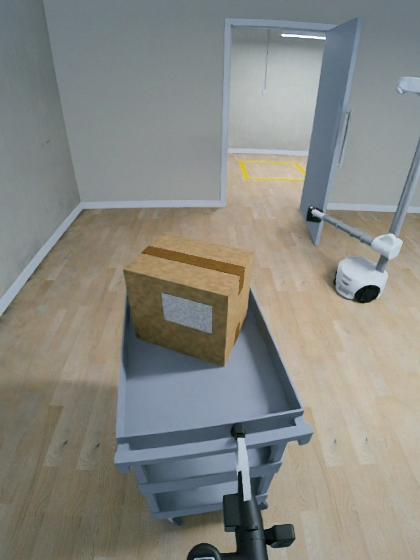

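Request:
{"name": "move", "arguments": {
  "r2": {"base":{"strafe_m":-0.8},"pace":"slow"},
  "blocking": false
}}

Request:
{"name": "wait", "arguments": {
  "seconds": 10,
  "cameras": ["r2_head_camera"]
}}

Request:
{"name": "move", "arguments": {
  "r2": {"base":{"translate_m":-0.3},"pace":"slow"},
  "blocking": false
}}

Request:
{"name": "wait", "arguments": {
  "seconds": 6,
  "cameras": ["r2_head_camera"]
}}

Request:
{"name": "move", "arguments": {
  "r2": {"base":{"strafe_m":0.15},"pace":"slow"},
  "blocking": false
}}

Request:
{"name": "wait", "arguments": {
  "seconds": 4,
  "cameras": ["r2_head_camera"]
}}

Scene clock: 772.17 s.
move: r2 moving
r1: as last shown
r1.lidar_m: 2.01 2.38 2.87 1.49 1.52 4.06 2.72 1.94 1.84 1.92 1.80 0.71
r1.motor_effort: lift_m=+14(14) arm_m=-3(4) wheel_0=+5(6) wheel_1=+5(5) wheel_2=+11(11)
r1.servo_current: wrist_yaw_rad=59(78) wrist_pitch_rad=39(46) wrist_roll_rad=46(59) gripper_m=39(46)
r1.wrist_depth_mm: - - - 322 135 113 - / - - - 327 150 115 - / - - - 332 139 113 - / - - - 285 153 - - / - - - 290 154 115 - / 1430 1464 211 200 142 115 - / 1042 960 854 182 138 115 -
r2.base_odometry: x=+0.480 y=-1.045 heading=-2.144
r2.turned_by_wheels: +0.000
r2.turned_by_imu: +0.001
r2.base_tilt: forward=-0.6 right=+0.1
r2.lidar_m: 0.38 0.37 1.68 1.58 1.72 2.06 1.99 2.08 2.96 3.12 3.31 0.43
r2.base_status: strafe_m moving
r2.joint_positions: lift_m=+0.685 arm_m=+0.000 wrist_yaw_rad=-0.001 wrist_pitch_rad=+0.004 wrist_roll_rad=+1.568 gripper_m=-0.029
r2.joint_status: not commanded
r2.measured_speeds: translate_m=+0.000 strafe_m=-0.055 rotate_rad=+0.000 lift_m=+0.000 arm_m=+0.000 wrist_yaw_rad=+0.024 wrist_pitch_rad=+0.000 wrist_roll_rad=+0.000
r2.motor_effort: lift_m=+17(17) arm_m=-4(4) wheel_0=+9(10) wheel_1=-7(8) wheel_2=+0(6)
r2.servo_current: wrist_yaw_rad=46(59) wrist_pitch_rad=39(46) wrist_roll_rad=52(59) gripper_m=85(85)
r2.hand_pose: x=+0.4592 y=-0.0877 z=+0.8621 quat_wxyz=(+0.708, +0.706, +0.001, -0.002) (m; r2's base frame)
r2.wrist_depth_mm: - - - 186 231 1537 1118 / - - - 183 246 270 270 / - - - 180 242 1618 - / - - 580 178 238 842 - / - - 466 176 235 - - / - - 184 173 178 - - / - - 525 - 229 - -
pictures: none

Scene clock: 780.83 s.
earlier move: r2 done
r1.base_odometry: x=-2.257 y=+0.983 heading=+0.615
r1.turned_by_wheels: +0.000
r1.turned_by_imu: -0.001
r1.base_tilt: forward=-1.6 right=+1.3
r1.lidar_m: 1.98 2.39 2.87 2.97 1.43 1.48 2.70 1.94 1.84 1.92 1.80 0.69
r1.base_status: not commanded
r1.joint_positions: lift_m=+0.200 arm_m=+0.500 wrist_yaw_rad=-0.778 wrist_pitch_rad=+0.001 wrist_roll_rad=+0.000 gripper_m=-0.010
r1.joint_status: not commanded
r1.measured_speeds: all 0
r1.motor_effort: lift_m=+14(14) arm_m=-4(4) wheel_0=+5(6) wheel_1=+5(5) wheel_2=+11(11)
r1.servo_current: wrist_yaw_rad=46(85) wrist_pitch_rad=39(52) wrist_roll_rad=46(65) gripper_m=46(52)
r1.hand_pose: x=+0.8150 y=-0.2647 z=+0.3783 quat_wxyz=(+0.925, +0.000, +0.001, -0.379) (m; r1's base frame)
r1.wrist_depth_mm: - - - 322 135 113 - / - - - 327 150 115 - / - - - 334 139 113 - / - - - 286 153 - - / - - - 289 155 115 - / 1430 1464 210 200 142 115 - / 1008 946 842 181 138 116 -
r2.base_odometry: x=-0.181 y=-0.619 heading=-2.143
r2.turned_by_wheels: +0.001
r2.turned_by_imu: +0.005
r2.base_tilt: forward=-0.7 right=+0.0
r2.lidar_m: 0.25 0.25 0.48 2.37 2.52 2.07 2.01 2.13 2.42 2.35 2.50 0.51
r2.base_status: done
r2.joint_positions: lift_m=+0.685 arm_m=+0.000 wrist_yaw_rad=+0.010 wrist_pitch_rad=+0.004 wrist_roll_rad=+1.568 gripper_m=-0.029
r2.joint_status: not commanded
r2.measured_speeds: all 0
r2.motor_effort: lift_m=+17(17) arm_m=-4(4) wheel_0=+9(14) wheel_1=+0(8) wheel_2=+0(6)
r2.servo_current: wrist_yaw_rad=59(78) wrist_pitch_rad=39(52) wrist_roll_rad=59(65) gripper_m=78(85)
r2.hand_pose: x=+0.4602 y=-0.0845 z=+0.8621 quat_wxyz=(+0.708, +0.706, +0.005, +0.002) (m; r2's base frame)
r2.wrist_depth_mm: - - - - - 1618 1182 / - - - - - 1618 1182 / - - - 320 - 1708 1160 / - - - 254 351 349 349 / - - - 200 274 1708 1182 / - - - 160 178 1576 484 / - - - - 198 1397 504
wait: 8.67 of 10 s (r2 has come to rest)
pictures: r2_head_camera
Images, in order (width x height): r2_head_camera 420x560.

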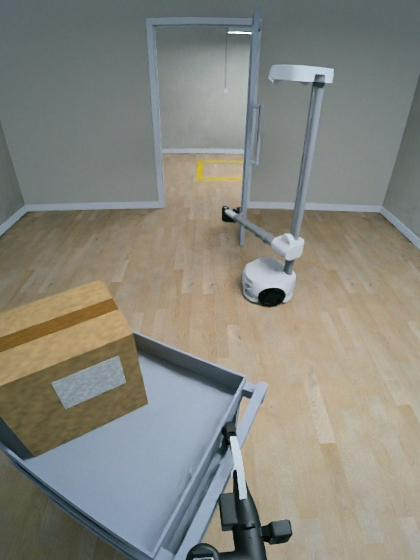

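Scene clock: 781.33 s.
move: r2 moving
r1: as last shown
r1.turned_by_imu: +0.000
r1.lidar_m: 2.01 2.36 2.87 2.98 1.44 1.49 2.72 1.93 1.83 1.92 1.81 0.72
r1.motor_effort: lift_m=+14(14) arm_m=-3(4) wheel_0=+5(5) wheel_1=+5(5) wheel_2=+11(11)
r1.servo_current: wrist_yaw_rad=78(78) wrist_pitch_rad=52(52) wrist_roll_rad=46(65) gripper_m=39(46)
r1.wrist_depth_mm: - - - 322 135 113 - / - - - 329 150 115 - / - - - 332 139 113 - / - - - 283 153 - - / - - - 290 154 115 - / 1430 1430 211 200 142 114 - / 1025 960 842 181 138 115 -
r2.base_odometry: x=-0.174 y=-0.609 heading=-2.143
r2.turned_by_wheels: +0.000
r2.turned_by_imu: +0.001
r2.base_tilt: forward=-0.6 right=+0.1
r2.lidar_m: 0.25 0.25 0.53 2.36 2.55 2.12 2.00 2.13 2.43 2.34 2.50 0.51
r2.base_status: translate_m moving
r2.joint_positions: lift_m=+0.685 arm_m=+0.000 wrist_yaw_rad=+0.010 wrist_pitch_rad=+0.004 wrist_roll_rad=+1.568 gripper_m=-0.029
r2.joint_status: not commanded
r2.measured_speeds: translate_m=-0.049 strafe_m=+0.000 rotate_rad=-0.003 lift_m=+0.000 arm_m=+0.000 wrist_yaw_rad=+0.000 wrist_pitch_rad=+0.000 wrist_roll_rad=+0.000
r2.motor_effort: lift_m=+17(17) arm_m=-4(4) wheel_0=-5(10) wheel_1=-5(5) wheel_2=+13(16)
r2.servo_current: wrist_yaw_rad=65(78) wrist_pitch_rad=39(52) wrist_roll_rad=39(65) gripper_m=72(85)
r2.hand_pose: x=+0.4602 y=-0.0845 z=+0.8621 quat_wxyz=(+0.708, +0.706, +0.005, +0.002) (m; r2's base frame)
r2.wrist_depth_mm: - - - - - 1576 1160 / - - - - - 1537 1160 / - - - 317 - 1661 1182 / - - - 309 347 345 345 / - - - 191 273 1661 1182 / - - - 154 177 1576 480 / - - - - 196 508 500
pictures: none

Scene clock: 785.13 s.
earlier move: r2 done
r1.base_odometry: x=-2.257 y=+0.983 heading=+0.615
r1.turned_by_wheels: +0.000
r1.turned_by_imu: +0.000
r1.base_tilt: forward=-1.6 right=+1.3
r1.lidar_m: 1.98 2.42 2.87 2.98 1.48 1.64 2.70 1.94 1.86 1.94 1.81 0.72
r1.base_status: not commanded
r1.joint_positions: lift_m=+0.200 arm_m=+0.500 wrist_yaw_rad=-0.778 wrist_pitch_rad=+0.001 wrist_roll_rad=+0.000 gripper_m=-0.010
r1.joint_status: not commanded
r1.measured_speeds: all 0
r1.motor_effort: lift_m=+14(14) arm_m=-4(4) wheel_0=+5(6) wheel_1=+5(5) wheel_2=+11(11)
r1.servo_current: wrist_yaw_rad=59(78) wrist_pitch_rad=39(52) wrist_roll_rad=46(72) gripper_m=46(52)
r1.hand_pose: x=+0.8150 y=-0.2647 z=+0.3783 quat_wxyz=(+0.925, +0.000, +0.001, -0.379) (m; r1's base frame)
r1.wrist_depth_mm: - - - 322 135 113 - / - - - 327 150 115 - / - - - 332 139 113 - / - - - 285 153 - - / - - - 290 154 115 - / 1430 1430 210 200 142 115 - / 1025 946 866 182 138 115 -
r2.base_odometry: x=-0.018 y=-0.367 heading=-2.144
r2.turned_by_wheels: -0.001
r2.turned_by_imu: -0.001
r2.base_tilt: forward=-0.7 right=+0.0
r2.lidar_m: 0.26 0.25 2.47 2.36 2.36 1.78 1.73 1.83 2.42 2.32 2.43 0.49
r2.base_status: done
r2.joint_positions: lift_m=+0.685 arm_m=+0.000 wrist_yaw_rad=-0.001 wrist_pitch_rad=+0.004 wrist_roll_rad=+1.568 gripper_m=-0.029
r2.joint_status: not commanded
r2.measured_speeds: all 0
r2.motor_effort: lift_m=+17(17) arm_m=-3(4) wheel_0=-6(11) wheel_1=-5(8) wheel_2=+4(16)
r2.servo_current: wrist_yaw_rad=39(78) wrist_pitch_rad=46(52) wrist_roll_rad=52(65) gripper_m=78(85)
r2.hand_pose: x=+0.4592 y=-0.0877 z=+0.8621 quat_wxyz=(+0.708, +0.706, +0.001, -0.002) (m; r2's base frame)
r2.wrist_depth_mm: - - - - - 1708 1160 / - - - 282 - 1661 1160 / - - - 244 319 329 329 / - - - 208 287 1618 1182 / - - - 189 250 1708 504 / - - 185 167 179 699 - / - - 445 - 208 122 -
wait: 3.80 of 6 s (r2 has come to rest)
pictures: r2_head_camera
Images, in order (width x height): r2_head_camera 420x560.

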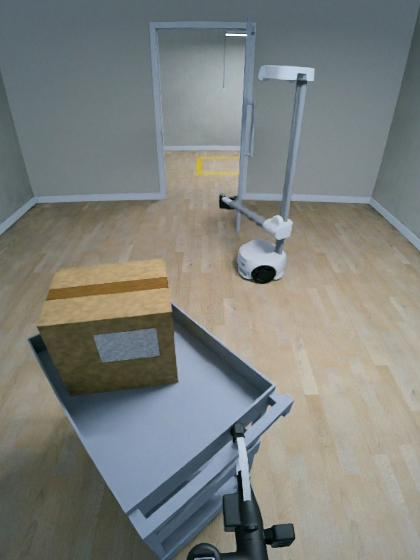

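Scene clock: 785.63 s.
move: r2 moving
r1: as last shown
r1.lidar_m: 2.00 2.40 2.88 2.98 1.45 1.67 2.70 1.95 1.85 1.91 1.79 0.71
r1.servo_current: wrist_yaw_rad=78(78) wrist_pitch_rad=39(46) wrist_roll_rad=46(52) gripper_m=46(46)
r1.wrist_depth_mm: - - - 324 135 113 - / - - - 330 150 115 - / - - - 334 139 113 - / - - - 285 153 - - / - - - 289 155 115 - / 1430 1430 211 201 143 115 - / 1025 960 854 182 138 116 -
r2.base_odometry: x=-0.007 y=-0.375 heading=-2.144
r2.turned_by_wheels: -0.001
r2.turned_by_imu: -0.001
r2.base_tilt: forward=-0.7 right=+0.1
r2.lidar_m: 0.27 0.25 2.50 2.37 2.39 1.76 1.72 1.82 2.40 2.33 2.47 0.49
r2.base_status: strafe_m moving
r2.joint_positions: lift_m=+0.685 arm_m=+0.000 wrist_yaw_rad=-0.006 wrist_pitch_rad=+0.004 wrist_roll_rad=+1.568 gripper_m=-0.029
r2.joint_status: not commanded
r2.measured_speeds: translate_m=+0.000 strafe_m=+0.056 rotate_rad=+0.003 lift_m=+0.000 arm_m=+0.000 wrist_yaw_rad=-0.007 wrist_pitch_rad=+0.000 wrist_roll_rad=+0.000
r2.motor_effort: lift_m=+17(17) arm_m=-3(4) wheel_0=-15(15) wheel_1=+7(8) wheel_2=+0(2)
r2.servo_current: wrist_yaw_rad=46(59) wrist_pitch_rad=46(46) wrist_roll_rad=46(59) gripper_m=65(78)
r2.hand_pose: x=+0.4588 y=-0.0891 z=+0.8621 quat_wxyz=(+0.708, +0.706, -0.001, -0.003) (m; r2's base frame)
r2.wrist_depth_mm: - - - - - 1618 1160 / - - - 282 - 1708 1182 / - - - 244 319 327 329 / - - - 208 287 1576 1182 / - - - 189 248 1708 504 / - - 185 166 179 691 - / - - 410 - 207 121 -
pictures: none

Scene clock: 787.77 s.
earlier move: r2 done
r1.base_odometry: x=-2.257 y=+0.983 heading=+0.615
r1.turned_by_wheels: +0.000
r1.turned_by_imu: +0.000
r1.base_tilt: forward=-1.6 right=+1.3
r1.lidar_m: 1.99 2.43 2.87 2.99 1.50 1.77 2.72 1.93 1.86 1.92 1.79 0.71
r1.base_status: not commanded
r1.joint_positions: lift_m=+0.200 arm_m=+0.500 wrist_yaw_rad=-0.778 wrist_pitch_rad=+0.001 wrist_roll_rad=+0.000 gripper_m=-0.010
r1.joint_status: not commanded
r1.measured_speeds: all 0
r1.motor_effort: lift_m=+14(14) arm_m=-4(4) wheel_0=+5(6) wheel_1=+5(5) wheel_2=+11(11)
r1.servo_current: wrist_yaw_rad=46(78) wrist_pitch_rad=39(46) wrist_roll_rad=52(65) gripper_m=39(52)
r1.hand_pose: x=+0.8150 y=-0.2647 z=+0.3783 quat_wxyz=(+0.925, +0.000, +0.001, -0.379) (m; r1's base frame)
r1.wrist_depth_mm: - - - 322 135 113 - / - - - 327 151 114 - / - - - 334 140 113 - / - - - 286 153 - - / - - - 287 154 115 - / 1430 1430 211 201 142 115 - / 1025 976 854 182 138 116 -
r2.base_odometry: x=+0.107 y=-0.449 heading=-2.144
r2.turned_by_wheels: +0.000
r2.turned_by_imu: +0.000
r2.base_tilt: forward=-0.6 right=+0.0
r2.lidar_m: 0.27 0.26 2.30 2.23 2.34 1.77 1.72 1.83 2.57 2.46 2.63 0.46
r2.base_status: done
r2.joint_positions: lift_m=+0.685 arm_m=+0.000 wrist_yaw_rad=-0.006 wrist_pitch_rad=+0.004 wrist_roll_rad=+1.568 gripper_m=-0.029
r2.joint_status: not commanded
r2.measured_speeds: all 0
r2.motor_effort: lift_m=+17(17) arm_m=-3(4) wheel_0=-6(16) wheel_1=+4(8) wheel_2=+0(2)
r2.servo_current: wrist_yaw_rad=39(72) wrist_pitch_rad=39(52) wrist_roll_rad=39(59) gripper_m=78(85)
r2.hand_pose: x=+0.4587 y=-0.0892 z=+0.8621 quat_wxyz=(+0.708, +0.706, -0.001, -0.004) (m; r2's base frame)
r2.wrist_depth_mm: - - - - - 1661 1182 / - - - 253 1983 1661 1205 / - - - 228 300 314 315 / - - - 204 267 1708 1160 / - - - 187 245 1708 - / - - 185 169 178 - - / - 413 418 - 212 - -
wait: 2.13 of 4 s (r2 has come to rest)
pictures: r2_head_camera
Images, in order (width x height): r2_head_camera 420x560.

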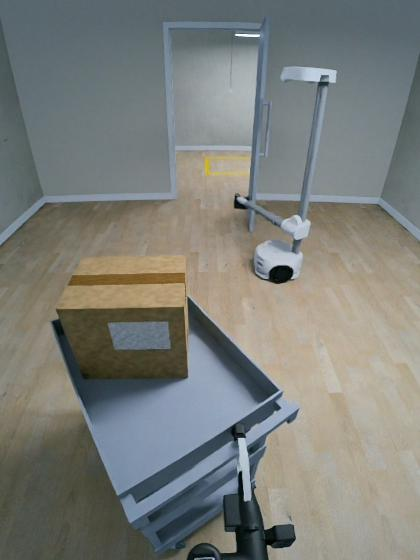

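Request:
{"name": "move", "arguments": {
  "r2": {"base":{"translate_m":-0.38,"strafe_m":-0.19},"pace":"slow"},
  "blocking": false
}}

Request:
{"name": "wait", "arguments": {
  "seconds": 8,
  "cameras": ["r2_head_camera"]
}}

Request:
{"name": "move", "arguments": {
  "r2": {"base":{"translate_m":-0.08,"strafe_m":0.33},"pace":"slow"},
  "blocking": false
}}

Request:
{"name": "wait", "arguments": {
  "seconds": 8,
  "cameras": ["r2_head_camera"]
}}

Scene clock: 803.50 s.
move: r2 moving
r1: as last shown
r1.base_tilt: forward=-1.5 right=+1.3
r1.lidar_m: 2.00 2.39 2.87 2.98 1.50 1.77 2.72 1.94 1.86 1.91 1.80 0.71
r1.servo_current: wrist_yaw_rad=52(59) wrist_pitch_rad=39(52) wrist_roll_rad=59(65) gripper_m=46(52)
r1.wrist_depth_mm: - - - 324 135 114 - / - - - 327 150 115 - / - - - 334 139 113 - / - - - 286 153 - - / - - - 290 154 115 - / 1464 1430 211 201 143 115 - / 1025 960 831 181 138 116 -
r2.base_odometry: x=+0.109 y=-0.435 heading=-2.144
r2.turned_by_wheels: +0.000
r2.turned_by_imu: +0.001
r2.base_tilt: forward=-0.7 right=+0.0
r2.lidar_m: 0.30 0.30 2.29 2.21 2.36 1.74 1.71 1.80 2.54 2.46 2.62 0.47
r2.base_status: translate_m moving; strafe_m moving
r2.joint_positions: lift_m=+0.685 arm_m=+0.000 wrist_yaw_rad=+0.001 wrist_pitch_rad=+0.004 wrist_roll_rad=+1.568 gripper_m=-0.029
r2.joint_status: not commanded
r2.measured_speeds: translate_m=-0.050 strafe_m=-0.023 rotate_rad=+0.000 lift_m=+0.000 arm_m=+0.000 wrist_yaw_rad=+0.033 wrist_pitch_rad=+0.000 wrist_roll_rad=+0.000
r2.motor_effort: lift_m=+17(17) arm_m=-3(4) wheel_0=+0(9) wheel_1=-7(9) wheel_2=+12(12)
r2.servo_current: wrist_yaw_rad=46(52) wrist_pitch_rad=39(52) wrist_roll_rad=46(59) gripper_m=72(78)
r2.hand_pose: x=+0.4594 y=-0.0872 z=+0.8621 quat_wxyz=(+0.708, +0.706, +0.002, -0.001) (m; r2's base frame)
r2.wrist_depth_mm: - - - - - 1661 1160 / - - - 246 1921 1661 1160 / - - - 224 296 309 309 / - - - 204 265 1708 504 / - - - 187 246 1756 - / - - 185 171 176 - - / - 424 424 - 214 - -
pictures: none

Scene clock: 808.43 s.
earlier move: r2 done
r1.base_odometry: x=-2.257 y=+0.983 heading=+0.615
r1.turned_by_wheels: +0.000
r1.turned_by_imu: +0.000
r1.base_tilt: forward=-1.6 right=+1.3
r1.lidar_m: 2.01 2.41 2.88 3.00 1.71 1.73 2.72 1.93 1.84 1.94 1.79 0.71
r1.base_status: not commanded
r1.joint_positions: lift_m=+0.200 arm_m=+0.500 wrist_yaw_rad=-0.778 wrist_pitch_rad=+0.001 wrist_roll_rad=+0.000 gripper_m=-0.010
r1.joint_status: not commanded
r1.measured_speeds: all 0
r1.motor_effort: lift_m=+14(14) arm_m=-4(4) wheel_0=+5(6) wheel_1=+5(5) wheel_2=+11(11)
r1.servo_current: wrist_yaw_rad=72(72) wrist_pitch_rad=39(52) wrist_roll_rad=46(72) gripper_m=46(52)
r1.hand_pose: x=+0.8150 y=-0.2647 z=+0.3783 quat_wxyz=(+0.925, +0.000, +0.001, -0.379) (m; r1's base frame)
r1.wrist_depth_mm: - - - 324 135 113 - / - - - 327 150 115 - / - - - 332 139 113 - / - - - 285 153 - - / - - - 290 154 115 - / 1464 1430 210 200 143 115 - / 1042 991 854 181 138 115 -
r2.base_odometry: x=+0.154 y=-0.027 heading=-2.144
r2.turned_by_wheels: +0.000
r2.turned_by_imu: +0.001
r2.base_tilt: forward=-0.7 right=+0.0
r2.lidar_m: 0.32 0.33 2.50 2.42 1.90 1.40 1.36 1.42 2.02 2.27 2.41 0.47
r2.base_status: done
r2.joint_positions: lift_m=+0.685 arm_m=+0.000 wrist_yaw_rad=+0.006 wrist_pitch_rad=+0.004 wrist_roll_rad=+1.568 gripper_m=-0.029
r2.joint_status: not commanded
r2.measured_speeds: all 0
r2.motor_effort: lift_m=+17(17) arm_m=-3(4) wheel_0=-1(9) wheel_1=-4(9) wheel_2=+6(17)
r2.servo_current: wrist_yaw_rad=52(65) wrist_pitch_rad=52(52) wrist_roll_rad=46(59) gripper_m=78(85)
r2.hand_pose: x=+0.4598 y=-0.0858 z=+0.8621 quat_wxyz=(+0.708, +0.706, +0.003, +0.001) (m; r2's base frame)
r2.wrist_depth_mm: - - - - - 1661 1160 / - - - 224 290 1537 1182 / - - - 209 276 1499 1138 / - - - 196 256 1708 535 / - - - 185 240 768 - / - - 185 173 177 - - / - - 442 - 216 - -
wait: 4.93 of 8 s (r2 has come to rest)
pictures: r2_head_camera
Images, in order (width x height): r2_head_camera 420x560.

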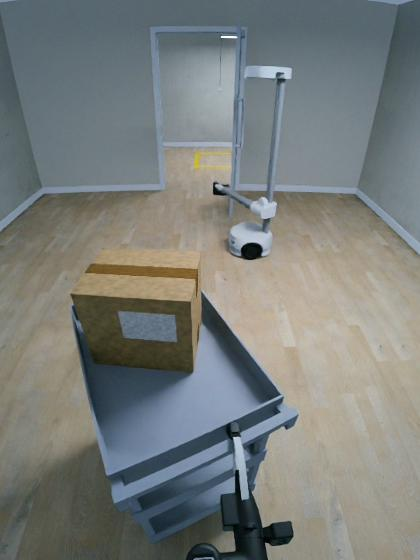

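Scene clock: 808.93 s.
move: r2 moving
r1: as last shown
r1.lidar_m: 2.00 2.40 2.88 2.98 1.72 1.70 2.72 1.93 1.85 1.93 1.79 0.71
r1.servo_current: wrist_yaw_rad=46(72) wrist_pitch_rad=39(46) wrist_roll_rad=52(52) gripper_m=46(46)
r1.wrist_depth_mm: - - - 322 135 113 - / - - - 327 150 115 - / - - - 334 139 113 - / - - - 283 153 - - / - - - 290 154 115 - / 1430 1397 210 201 142 114 - / 1025 946 854 181 138 116 -
r2.base_odometry: x=+0.166 y=-0.031 heading=-2.144
r2.turned_by_wheels: +0.000
r2.turned_by_imu: +0.000
r2.base_tilt: forward=-0.7 right=+0.1
r2.lidar_m: 0.32 0.32 2.51 2.44 1.85 1.40 1.35 1.43 2.05 2.28 2.43 0.44
r2.base_status: translate_m moving; strafe_m moving
r2.joint_positions: lift_m=+0.685 arm_m=+0.000 wrist_yaw_rad=+0.001 wrist_pitch_rad=+0.004 wrist_roll_rad=+1.568 gripper_m=-0.029
r2.joint_status: not commanded
r2.measured_speeds: translate_m=-0.012 strafe_m=+0.049 rotate_rad=-0.006 lift_m=+0.000 arm_m=+0.000 wrist_yaw_rad=-0.031 wrist_pitch_rad=+0.000 wrist_roll_rad=+0.000
r2.motor_effort: lift_m=+17(17) arm_m=-3(4) wheel_0=-11(11) wheel_1=+7(7) wheel_2=+8(8)
r2.servo_current: wrist_yaw_rad=46(59) wrist_pitch_rad=46(52) wrist_roll_rad=52(52) gripper_m=72(78)
r2.hand_pose: x=+0.4594 y=-0.0871 z=+0.8621 quat_wxyz=(+0.708, +0.706, +0.002, -0.001) (m; r2's base frame)
r2.wrist_depth_mm: - - - - - 1661 1160 / - - - 225 289 1618 1182 / - - - 210 277 1499 1118 / - - - 196 256 1756 530 / - - - 185 242 768 - / - - 185 172 179 - - / - - 442 - 215 - -
pictures: none

Scene clock: 813.07 s.
earlier move: r2 done
r1.base_odometry: x=-2.257 y=+0.983 heading=+0.615
r1.turned_by_wheels: +0.000
r1.turned_by_imu: +0.000
r1.base_tilt: forward=-1.6 right=+1.3
r1.lidar_m: 2.01 2.39 2.87 2.99 1.81 1.81 2.73 1.95 1.85 1.93 1.81 0.73
r1.base_status: not commanded
r1.joint_positions: lift_m=+0.200 arm_m=+0.500 wrist_yaw_rad=-0.778 wrist_pitch_rad=+0.001 wrist_roll_rad=+0.000 gripper_m=-0.010
r1.joint_status: not commanded
r1.measured_speeds: all 0
r1.motor_effort: lift_m=+14(14) arm_m=-4(4) wheel_0=+4(6) wheel_1=+5(5) wheel_2=+11(11)
r1.servo_current: wrist_yaw_rad=39(85) wrist_pitch_rad=39(52) wrist_roll_rad=20(78) gripper_m=46(52)
r1.hand_pose: x=+0.8150 y=-0.2647 z=+0.3783 quat_wxyz=(+0.925, +0.000, +0.001, -0.379) (m; r1's base frame)
r1.wrist_depth_mm: - - - 324 135 113 - / - - - 327 150 115 - / - - - 332 139 113 - / - - - 286 153 - - / - - - 289 155 115 - / 1397 1397 211 200 142 114 - / 1042 946 842 181 138 115 -
r2.base_odometry: x=+0.474 y=-0.138 heading=-2.144
r2.turned_by_wheels: +0.000
r2.turned_by_imu: -0.001
r2.base_tilt: forward=-0.7 right=+0.1
r2.lidar_m: 0.38 0.42 2.17 2.11 1.77 1.30 1.25 1.33 1.88 2.60 2.73 0.42
r2.base_status: done
r2.joint_positions: lift_m=+0.685 arm_m=+0.000 wrist_yaw_rad=-0.005 wrist_pitch_rad=+0.004 wrist_roll_rad=+1.568 gripper_m=-0.029
r2.joint_status: not commanded
r2.measured_speeds: all 0
r2.motor_effort: lift_m=+17(17) arm_m=-3(4) wheel_0=-7(17) wheel_1=+3(8) wheel_2=+3(8)
r2.servo_current: wrist_yaw_rad=39(65) wrist_pitch_rad=33(52) wrist_roll_rad=52(65) gripper_m=72(78)
r2.hand_pose: x=+0.4588 y=-0.0890 z=+0.8621 quat_wxyz=(+0.708, +0.706, +0.000, -0.003) (m; r2's base frame)
r2.wrist_depth_mm: - - - 164 206 229 230 / - - - 166 225 1499 410 / - - 627 168 228 798 - / - - 496 229 229 831 - / - - 477 171 232 831 - / - - 186 173 179 - - / - - - - 236 - -
wait: 4.13 of 8 s (r2 has come to rest)
pictures: r2_head_camera
Images, in order (width x height): r2_head_camera 420x560.

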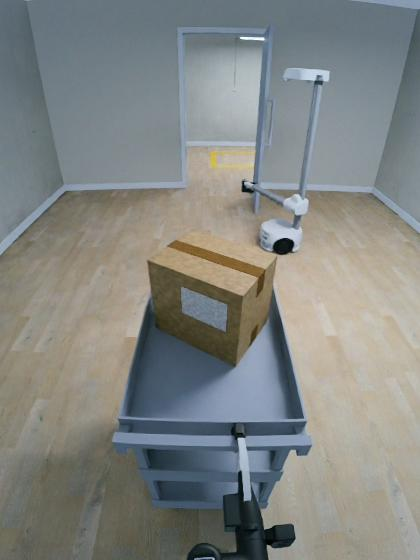

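Request:
{"name": "move", "arguments": {
  "r2": {"base":{"translate_m":0.9,"strafe_m":-0.03},"pace":"slow"},
  "blocking": false
}}

Request:
{"name": "wait", "arguments": {
  "seconds": 10,
  "cameras": ["r2_head_camera","r1_head_right_camera"]
}}

Scene clock: 821.60 s.
move: r2 moving
r1: as last shown
r1.base_tilt: forward=-1.5 right=+1.3
r1.lidar_m: 2.00 2.41 2.87 2.97 1.77 1.80 2.72 1.96 1.84 1.94 1.82 0.71
r1.motor_effort: lift_m=+14(14) arm_m=-3(4) wheel_0=+5(5) wheel_1=+5(5) wheel_2=+11(11)
r1.servo_current: wrist_yaw_rad=65(72) wrist_pitch_rad=39(46) wrist_roll_rad=52(65) gripper_m=46(46)
r1.wrist_depth_mm: - - - 322 135 113 - / - - - 329 150 115 - / - - - 332 139 113 - / - - - 285 153 - - / - - - 287 154 115 - / 1430 1464 211 200 142 115 - / 1025 960 854 181 138 116 -
r2.base_odometry: x=+0.467 y=-0.148 heading=-2.144
r2.turned_by_wheels: +0.000
r2.turned_by_imu: +0.000
r2.base_tilt: forward=-0.7 right=+0.1
r2.lidar_m: 0.39 0.42 2.19 2.13 1.77 1.31 1.27 1.35 1.90 2.60 2.76 0.43
r2.base_status: translate_m moving; strafe_m moving
r2.joint_positions: lift_m=+0.685 arm_m=+0.000 wrist_yaw_rad=-0.005 wrist_pitch_rad=+0.004 wrist_roll_rad=+1.568 gripper_m=-0.029
r2.joint_status: not commanded
r2.measured_speeds: translate_m=+0.048 strafe_m=-0.001 rotate_rad=+0.001 lift_m=+0.000 arm_m=+0.000 wrist_yaw_rad=+0.000 wrist_pitch_rad=+0.000 wrist_roll_rad=+0.000
r2.motor_effort: lift_m=+17(17) arm_m=-3(4) wheel_0=+5(8) wheel_1=+6(6) wheel_2=-13(15)
r2.servo_current: wrist_yaw_rad=52(65) wrist_pitch_rad=46(46) wrist_roll_rad=39(65) gripper_m=78(78)
r2.hand_pose: x=+0.4588 y=-0.0890 z=+0.8621 quat_wxyz=(+0.708, +0.706, +0.000, -0.003) (m; r2's base frame)
r2.wrist_depth_mm: - - - 165 224 231 231 / - - - 166 226 1430 500 / - - 640 168 227 788 - / - - 496 228 229 831 - / - - 473 171 231 831 - / - - 186 172 178 - - / - - 603 - 236 - -
pictures: none

Scene clock: 831.40 s.
earlier move: r2 done
r1.base_odometry: x=-2.257 y=+0.983 heading=+0.615
r1.turned_by_wheels: +0.000
r1.turned_by_imu: -0.001
r1.base_tilt: forward=-1.6 right=+1.3
r1.lidar_m: 2.01 2.43 2.89 1.38 1.35 4.07 2.70 1.96 1.84 1.92 1.80 0.70
r1.base_status: not commanded
r1.joint_positions: lift_m=+0.200 arm_m=+0.500 wrist_yaw_rad=-0.778 wrist_pitch_rad=+0.001 wrist_roll_rad=+0.000 gripper_m=-0.010
r1.joint_status: not commanded
r1.measured_speeds: all 0
r1.motor_effort: lift_m=+14(14) arm_m=-4(4) wheel_0=+5(6) wheel_1=+5(5) wheel_2=+11(11)
r1.servo_current: wrist_yaw_rad=59(78) wrist_pitch_rad=39(52) wrist_roll_rad=46(72) gripper_m=39(52)
r1.hand_pose: x=+0.8150 y=-0.2647 z=+0.3783 quat_wxyz=(+0.925, +0.000, +0.001, -0.379) (m; r1's base frame)
r1.wrist_depth_mm: - - - 322 135 114 - / - - - 329 150 115 - / - - - 332 139 113 - / - - - 285 153 - - / - - - 287 154 115 - / 1430 1430 211 200 143 115 - / 1008 960 854 182 138 116 -
r2.base_odometry: x=-0.039 y=-0.878 heading=-2.144
r2.turned_by_wheels: +0.000
r2.turned_by_imu: +0.003
r2.base_tilt: forward=-0.7 right=+0.1
r2.lidar_m: 0.25 0.25 2.20 2.11 2.22 2.24 2.15 2.26 2.69 2.61 2.76 0.50
r2.base_status: done
r2.joint_positions: lift_m=+0.685 arm_m=+0.000 wrist_yaw_rad=+0.001 wrist_pitch_rad=+0.004 wrist_roll_rad=+1.568 gripper_m=-0.029
r2.joint_status: not commanded
r2.measured_speeds: all 0
r2.motor_effort: lift_m=+17(17) arm_m=-3(4) wheel_0=+4(13) wheel_1=+5(9) wheel_2=-6(15)
r2.servo_current: wrist_yaw_rad=46(65) wrist_pitch_rad=39(52) wrist_roll_rad=26(65) gripper_m=72(91)
r2.hand_pose: x=+0.4594 y=-0.0872 z=+0.8621 quat_wxyz=(+0.708, +0.706, +0.002, -0.001) (m; r2's base frame)
r2.wrist_depth_mm: - - - - - 1464 1160 / - - - - - 1537 1182 / - - - 281 - 1576 1205 / - - - 215 297 1537 1138 / - - - 187 254 1708 500 / - - 185 164 178 1618 - / - - 492 - 208 - -
wait: 9.80 of 10 s (r2 has come to rest)
pictures: r1_head_right_camera, r2_head_camera
Images, in order (width x height): r1_head_right_camera 420x672, r2_head_camera 420x560.

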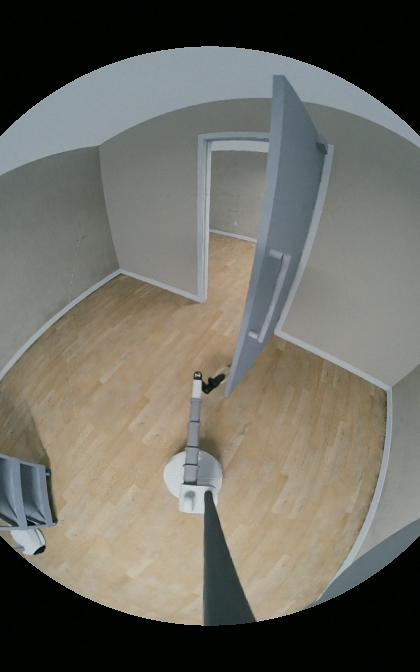

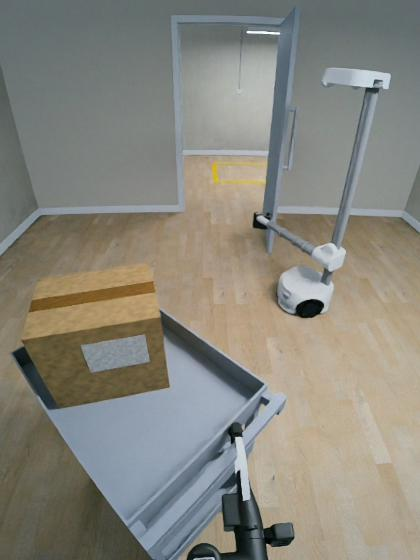

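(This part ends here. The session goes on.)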